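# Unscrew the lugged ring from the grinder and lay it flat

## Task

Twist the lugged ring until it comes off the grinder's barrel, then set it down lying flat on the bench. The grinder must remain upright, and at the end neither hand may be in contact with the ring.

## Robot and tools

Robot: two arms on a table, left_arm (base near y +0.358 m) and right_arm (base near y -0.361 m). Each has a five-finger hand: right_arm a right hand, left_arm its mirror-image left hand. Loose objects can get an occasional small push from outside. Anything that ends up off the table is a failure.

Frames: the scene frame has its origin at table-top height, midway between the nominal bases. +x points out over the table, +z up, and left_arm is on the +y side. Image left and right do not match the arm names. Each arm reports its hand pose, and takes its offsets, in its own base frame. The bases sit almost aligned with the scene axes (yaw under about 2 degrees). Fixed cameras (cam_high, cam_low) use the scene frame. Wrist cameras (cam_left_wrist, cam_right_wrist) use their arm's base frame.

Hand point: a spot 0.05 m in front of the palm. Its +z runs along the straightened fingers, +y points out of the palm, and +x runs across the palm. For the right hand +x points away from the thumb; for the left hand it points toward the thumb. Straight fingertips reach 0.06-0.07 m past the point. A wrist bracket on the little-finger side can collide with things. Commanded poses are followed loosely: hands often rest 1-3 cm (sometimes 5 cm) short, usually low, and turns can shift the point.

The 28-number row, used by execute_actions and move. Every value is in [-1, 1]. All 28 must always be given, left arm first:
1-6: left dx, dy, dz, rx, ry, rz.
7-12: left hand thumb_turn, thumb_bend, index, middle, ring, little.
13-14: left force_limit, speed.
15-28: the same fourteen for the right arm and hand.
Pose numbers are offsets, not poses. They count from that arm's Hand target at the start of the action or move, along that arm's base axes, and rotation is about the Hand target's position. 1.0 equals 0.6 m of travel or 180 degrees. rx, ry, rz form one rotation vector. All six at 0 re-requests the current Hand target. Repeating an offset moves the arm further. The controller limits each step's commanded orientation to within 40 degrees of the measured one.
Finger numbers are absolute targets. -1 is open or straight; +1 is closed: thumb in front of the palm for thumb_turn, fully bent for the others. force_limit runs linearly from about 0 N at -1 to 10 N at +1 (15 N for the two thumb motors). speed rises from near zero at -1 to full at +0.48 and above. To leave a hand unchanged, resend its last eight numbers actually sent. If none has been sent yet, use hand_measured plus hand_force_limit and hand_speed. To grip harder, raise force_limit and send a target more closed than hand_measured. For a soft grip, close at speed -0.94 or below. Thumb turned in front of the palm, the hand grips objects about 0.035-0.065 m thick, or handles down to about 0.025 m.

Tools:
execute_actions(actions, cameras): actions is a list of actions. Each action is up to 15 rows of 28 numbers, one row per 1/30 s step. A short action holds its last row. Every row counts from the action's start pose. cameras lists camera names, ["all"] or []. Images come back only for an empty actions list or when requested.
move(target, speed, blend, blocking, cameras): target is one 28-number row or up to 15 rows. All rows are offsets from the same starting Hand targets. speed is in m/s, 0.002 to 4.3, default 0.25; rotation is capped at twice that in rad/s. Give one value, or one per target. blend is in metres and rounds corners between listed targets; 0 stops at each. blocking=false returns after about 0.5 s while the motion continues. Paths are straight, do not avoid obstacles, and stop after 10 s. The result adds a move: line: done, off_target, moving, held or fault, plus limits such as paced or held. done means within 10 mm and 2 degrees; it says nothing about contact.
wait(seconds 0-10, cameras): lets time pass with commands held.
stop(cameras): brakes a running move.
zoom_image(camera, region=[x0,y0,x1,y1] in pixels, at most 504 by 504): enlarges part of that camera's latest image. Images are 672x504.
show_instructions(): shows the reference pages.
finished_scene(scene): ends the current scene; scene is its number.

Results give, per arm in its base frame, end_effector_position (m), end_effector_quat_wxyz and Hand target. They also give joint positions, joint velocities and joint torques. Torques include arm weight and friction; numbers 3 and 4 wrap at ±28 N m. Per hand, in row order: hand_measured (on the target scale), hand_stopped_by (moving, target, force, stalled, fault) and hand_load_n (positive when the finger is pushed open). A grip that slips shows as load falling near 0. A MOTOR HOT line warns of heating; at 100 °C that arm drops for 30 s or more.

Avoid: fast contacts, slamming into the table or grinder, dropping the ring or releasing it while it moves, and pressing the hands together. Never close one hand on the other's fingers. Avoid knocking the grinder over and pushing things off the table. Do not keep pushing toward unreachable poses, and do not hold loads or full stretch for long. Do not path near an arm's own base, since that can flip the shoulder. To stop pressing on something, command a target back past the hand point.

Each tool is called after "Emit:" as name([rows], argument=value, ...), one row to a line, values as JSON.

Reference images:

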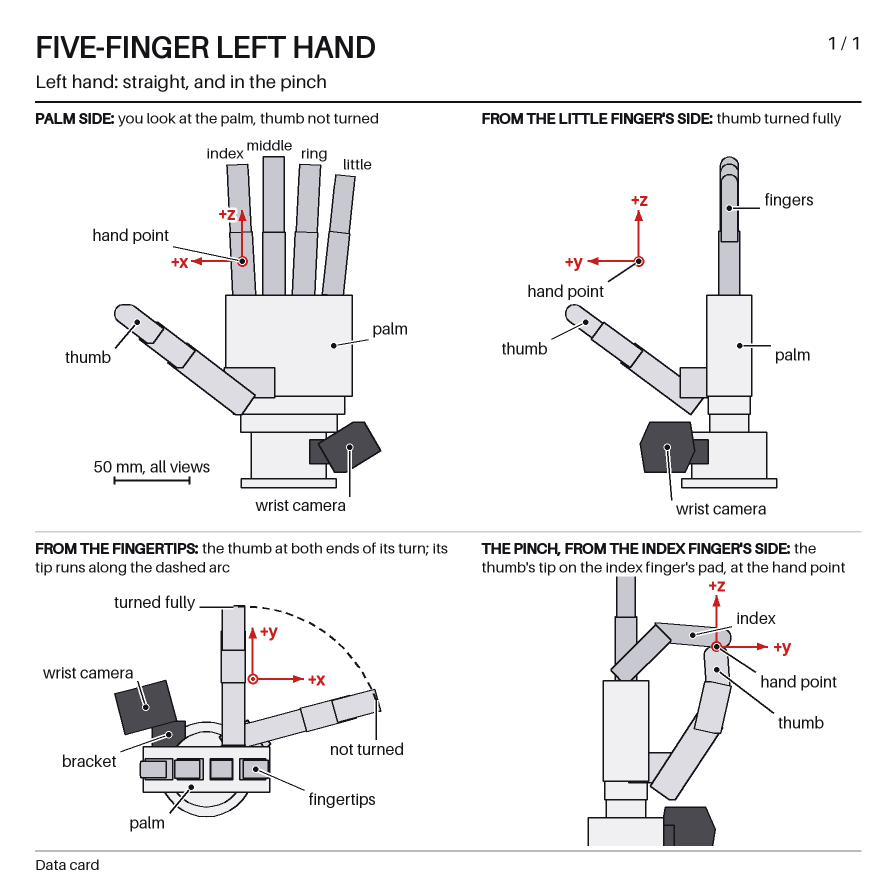

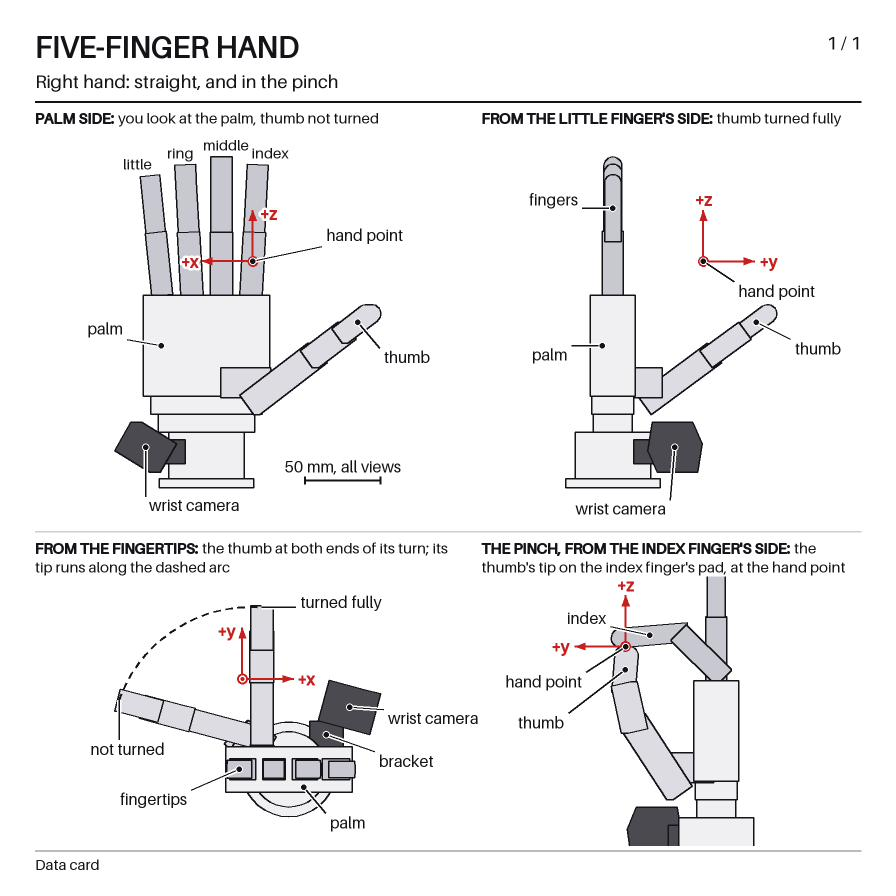

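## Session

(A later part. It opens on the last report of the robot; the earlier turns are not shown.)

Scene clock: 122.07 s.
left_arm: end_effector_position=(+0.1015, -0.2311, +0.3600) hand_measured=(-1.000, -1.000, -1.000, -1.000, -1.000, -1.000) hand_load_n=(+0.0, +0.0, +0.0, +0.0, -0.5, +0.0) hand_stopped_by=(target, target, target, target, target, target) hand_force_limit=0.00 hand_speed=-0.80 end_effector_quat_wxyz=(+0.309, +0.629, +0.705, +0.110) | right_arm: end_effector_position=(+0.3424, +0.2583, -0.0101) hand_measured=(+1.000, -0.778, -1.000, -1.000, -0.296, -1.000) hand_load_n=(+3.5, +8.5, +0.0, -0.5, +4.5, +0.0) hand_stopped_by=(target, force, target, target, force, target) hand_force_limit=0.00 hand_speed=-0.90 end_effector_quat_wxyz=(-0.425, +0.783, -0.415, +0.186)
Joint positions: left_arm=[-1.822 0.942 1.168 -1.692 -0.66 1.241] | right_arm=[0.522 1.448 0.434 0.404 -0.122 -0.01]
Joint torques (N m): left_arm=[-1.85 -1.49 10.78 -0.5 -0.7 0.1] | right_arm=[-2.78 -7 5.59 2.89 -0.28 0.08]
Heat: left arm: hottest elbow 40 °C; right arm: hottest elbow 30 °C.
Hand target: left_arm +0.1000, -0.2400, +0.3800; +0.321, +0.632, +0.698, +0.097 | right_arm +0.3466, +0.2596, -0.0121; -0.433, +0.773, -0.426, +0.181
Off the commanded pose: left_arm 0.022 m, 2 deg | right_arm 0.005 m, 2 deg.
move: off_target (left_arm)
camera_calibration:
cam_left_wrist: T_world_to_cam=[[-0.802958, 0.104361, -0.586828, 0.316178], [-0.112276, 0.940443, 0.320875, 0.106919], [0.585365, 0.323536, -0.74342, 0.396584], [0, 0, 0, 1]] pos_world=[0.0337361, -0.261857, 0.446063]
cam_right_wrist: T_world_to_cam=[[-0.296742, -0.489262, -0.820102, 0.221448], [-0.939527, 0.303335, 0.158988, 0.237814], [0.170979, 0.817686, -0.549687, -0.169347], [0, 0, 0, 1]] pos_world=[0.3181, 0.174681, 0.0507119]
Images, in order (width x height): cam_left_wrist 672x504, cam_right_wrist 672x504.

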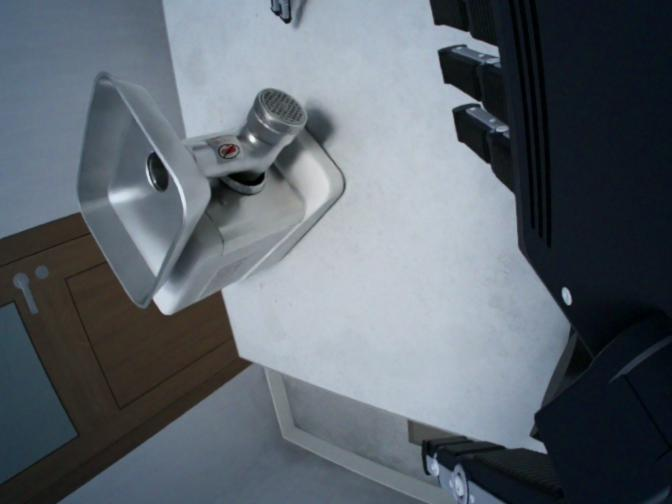

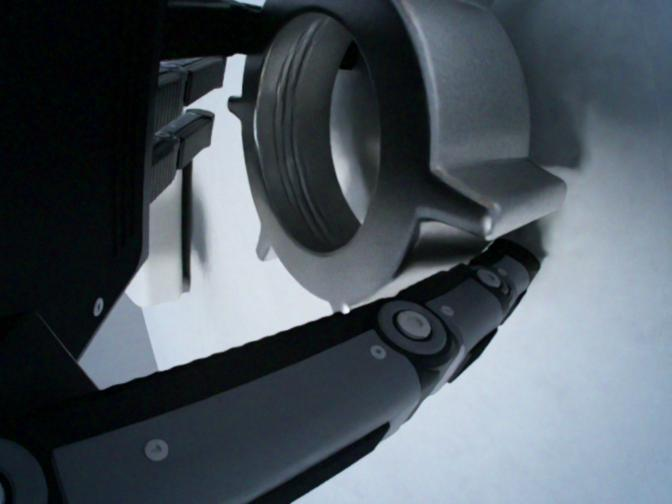

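Emit:
move([
  [0,0,0,0,0,0,-1,-1,-1,-1,-1,-1,0,-0.8,0,0,-0.0233,0,0,0,1,-0.5,-1,-1,-0.15,-1,0.0,-0.9],
], speed=0.05, cameras=["cam_right_wrist"])

Scene clock: 123.47 s.
left_arm: end_effector_position=(+0.1015, -0.2311, +0.3600) hand_measured=(-1.000, -1.000, -1.000, -1.000, -1.000, -1.000) hand_load_n=(+0.0, +0.0, +0.0, +0.0, +0.0, +0.0) hand_stopped_by=(target, target, target, target, target, target) hand_force_limit=0.00 hand_speed=-0.80 end_effector_quat_wxyz=(+0.309, +0.629, +0.705, +0.110) | right_arm: end_effector_position=(+0.3443, +0.2645, -0.0113) hand_measured=(+1.000, -0.778, -1.000, -1.000, -0.296, -1.000) hand_load_n=(+2.0, +10.0, +0.0, +0.0, +4.0, +0.0) hand_stopped_by=(target, force, target, target, force, target) hand_force_limit=0.00 hand_speed=-0.90 end_effector_quat_wxyz=(-0.442, +0.774, -0.414, +0.182)
Joint positions: left_arm=[-1.822 0.942 1.168 -1.692 -0.66 1.241] | right_arm=[0.522 1.477 0.426 0.472 -0.141 0.008]
Joint torques (N m): left_arm=[-1.85 -1.55 10.92 -0.43 -0.7 0.11] | right_arm=[-2.73 -5.25 5.19 2.67 -0.06 0.03]
Heat: left arm: hottest elbow 40 °C; right arm: hottest elbow 30 °C.
Hand target: left_arm +0.1000, -0.2400, +0.3800; +0.321, +0.632, +0.698, +0.097 | right_arm +0.3466, +0.2596, -0.0261; -0.433, +0.773, -0.426, +0.181
Off the commanded pose: left_arm 0.022 m, 2 deg | right_arm 0.016 m, 2 deg.
move: off_target (left_arm, right_arm)
camera_calibration:
cam_right_wrist: T_world_to_cam=[[-0.284591, -0.460508, -0.840797, 0.211997], [-0.942822, 0.293166, 0.158557, 0.241762], [0.173476, 0.837846, -0.517609, -0.181219], [0, 0, 0, 1]] pos_world=[0.319708, 0.178584, 0.0461126]
Images, in order (width x height): cam_right_wrist 672x504.

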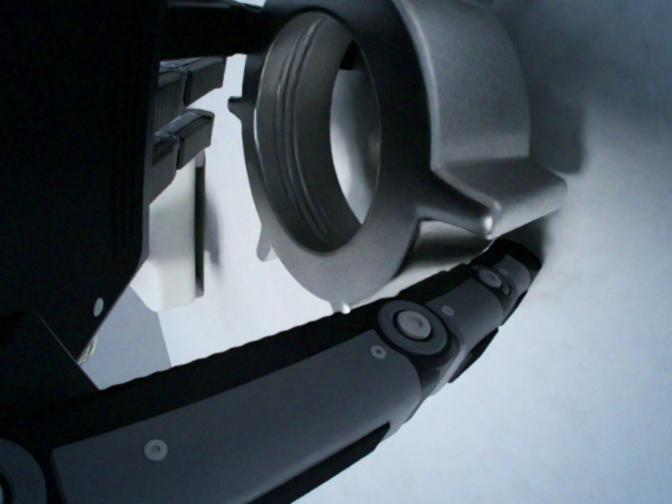

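Emit:
move([
  [0,0,0,0,0,0,-1,-1,-1,-1,-1,-1,0,-0.8,0,0,0.018,0,0,0,1,-0.5,-1,-1,-0.15,-1,0.0,-0.9],
  [0,0,0,0,0,0,-1,-1,-1,-1,-1,-1,0,-0.8,0,0,0.018,0,0,0,1,-1,-1,-1,-0.7,-1,0.0,-0.88],
], speed=0.1, cameras=["cam_right_wrist"])

Scene clock: 127.10 s.
left_arm: end_effector_position=(+0.1015, -0.2311, +0.3600) hand_measured=(-1.000, -1.000, -1.000, -1.000, -1.000, -1.000) hand_load_n=(+0.0, +0.0, +0.0, -0.5, +0.0, +0.0) hand_stopped_by=(target, target, target, target, target, target) hand_force_limit=0.00 hand_speed=-0.80 end_effector_quat_wxyz=(+0.309, +0.629, +0.705, +0.110) | right_arm: end_effector_position=(+0.3450, +0.2648, -0.0103) hand_measured=(+1.000, -0.998, -1.000, -1.000, -0.700, -1.000) hand_load_n=(+0.0, -2.5, +0.0, +0.0, +0.0, +0.0) hand_stopped_by=(target, target, target, target, target, target) hand_force_limit=0.00 hand_speed=-0.88 end_effector_quat_wxyz=(-0.443, +0.774, -0.415, +0.182)
Joint positions: left_arm=[-1.822 0.942 1.168 -1.692 -0.66 1.241] | right_arm=[0.522 1.475 0.428 0.469 -0.139 0.011]
Joint torques (N m): left_arm=[-1.55 -1.49 10.78 -0.44 -0.69 0.11] | right_arm=[-2.73 -8.53 5.64 1.09 -0.06 0.01]
Heat: left arm: hottest elbow 40 °C; right arm: hottest elbow 30 °C.
Hand target: left_arm +0.1000, -0.2400, +0.3800; +0.321, +0.632, +0.698, +0.097 | right_arm +0.3468, +0.2596, -0.0152; -0.434, +0.773, -0.426, +0.181
Off the commanded pose: left_arm 0.022 m, 2 deg | right_arm 0.007 m, 2 deg.
move: off_target (left_arm)
camera_calibration:
cam_right_wrist: T_world_to_cam=[[-0.286415, -0.458369, -0.841347, 0.213228], [-0.941866, 0.295697, 0.159537, 0.241238], [0.175657, 0.838129, -0.516414, -0.181814], [0, 0, 0, 1]] pos_world=[0.320223, 0.178787, 0.0470209]
Images, in order (width x height): cam_right_wrist 672x504.

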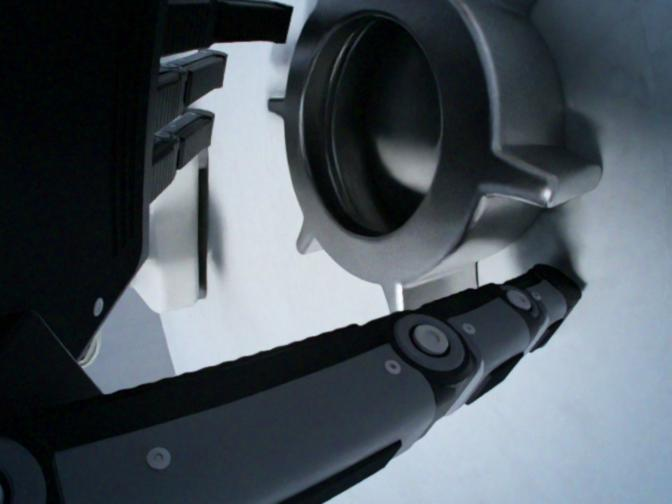

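Emit:
move([
  [0,0,0,0,0,0,-1,-1,-1,-1,-1,-1,0,-0.8,0,0,0.1,0,0,0,1,-1,-1,-1,-0.7,-1,0.0,-0.88],
  [0,0,0,0,0,0,-1,-1,-1,-1,-1,-1,0,-0.8,-0.06,-0.06,0.22,0,0,0,1,-1,-1,-1,-0.7,-1,0.0,-0.88],
], speed=[0.12,0.25], blend=[0.02,0], cameras=["cam_high","cam_right_wrist"])

Emit:
zoom_image(camera="cam_high", region=[180, 140, 320, 260])

Scene clock: 129.30 s.
left_arm: end_effector_position=(+0.1015, -0.2311, +0.3600) hand_measured=(-1.000, -1.000, -1.000, -1.000, -1.000, -1.000) hand_load_n=(+0.0, +0.0, +0.0, +0.0, +0.0, +0.0) hand_stopped_by=(target, target, target, target, target, target) hand_force_limit=0.00 hand_speed=-0.80 end_effector_quat_wxyz=(+0.309, +0.629, +0.705, +0.110) | right_arm: end_effector_position=(+0.2937, +0.2192, +0.0894) hand_measured=(+1.000, -0.998, -1.000, -1.000, -0.700, -1.000) hand_load_n=(+0.0, +0.0, -0.5, +0.0, +0.0, +0.0) hand_stopped_by=(target, target, target, target, target, target) hand_force_limit=0.00 hand_speed=-0.88 end_effector_quat_wxyz=(-0.415, +0.778, -0.441, +0.166)
Joint positions: left_arm=[-1.822 0.942 1.168 -1.692 -0.66 1.241] | right_arm=[0.47 0.944 0.449 -0.159 -0.164 0.011]
Joint torques (N m): left_arm=[-1.85 -1.49 10.78 -0.47 -0.69 0.1] | right_arm=[-2.84 -5.6 12.19 1.21 -0.36 -0.26]
Heat: left arm: hottest elbow 40 °C; right arm: hottest elbow 30 °C.
Hand target: left_arm +0.1000, -0.2400, +0.3800; +0.321, +0.632, +0.698, +0.097 | right_arm +0.3107, +0.2237, +0.1169; -0.434, +0.773, -0.426, +0.181
Off the commanded pose: left_arm 0.022 m, 2 deg | right_arm 0.033 m, 3 deg.
move: off_target (left_arm, right_arm)
camera_calibration:
cam_right_wrist: T_world_to_cam=[[-0.361409, -0.46771, -0.806617, 0.282499], [-0.918163, 0.329154, 0.220531, 0.170691], [0.162357, 0.820308, -0.548394, -0.0724954], [0, 0, 0, 1]] pos_world=[0.27059, 0.135413, 0.15047]
Images, in order (width x height): cam_high 672x504, cam_right_wrist 672x504.

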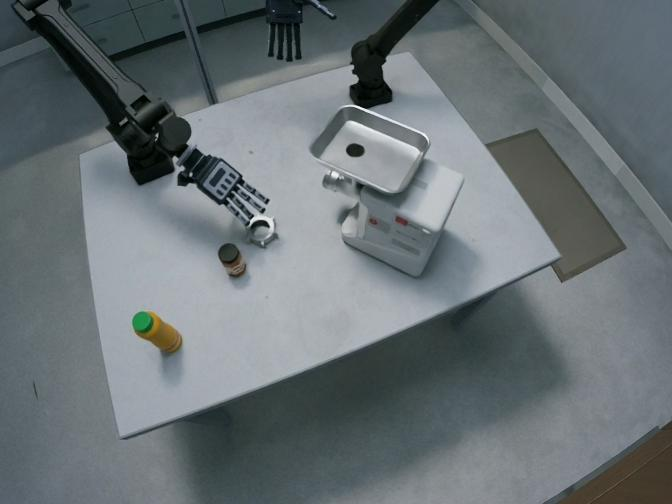

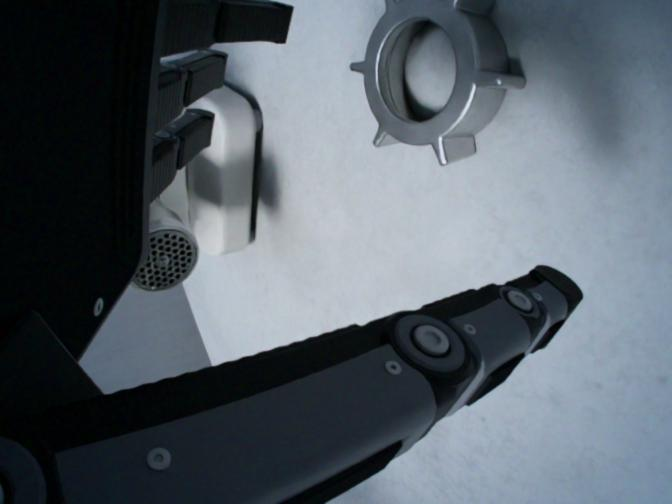

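Scaled by 3.600.

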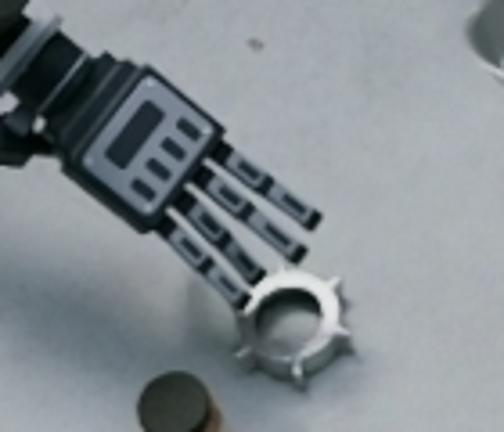

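Emit:
finished_scene(scene=2)

The scene is finished: the task was done.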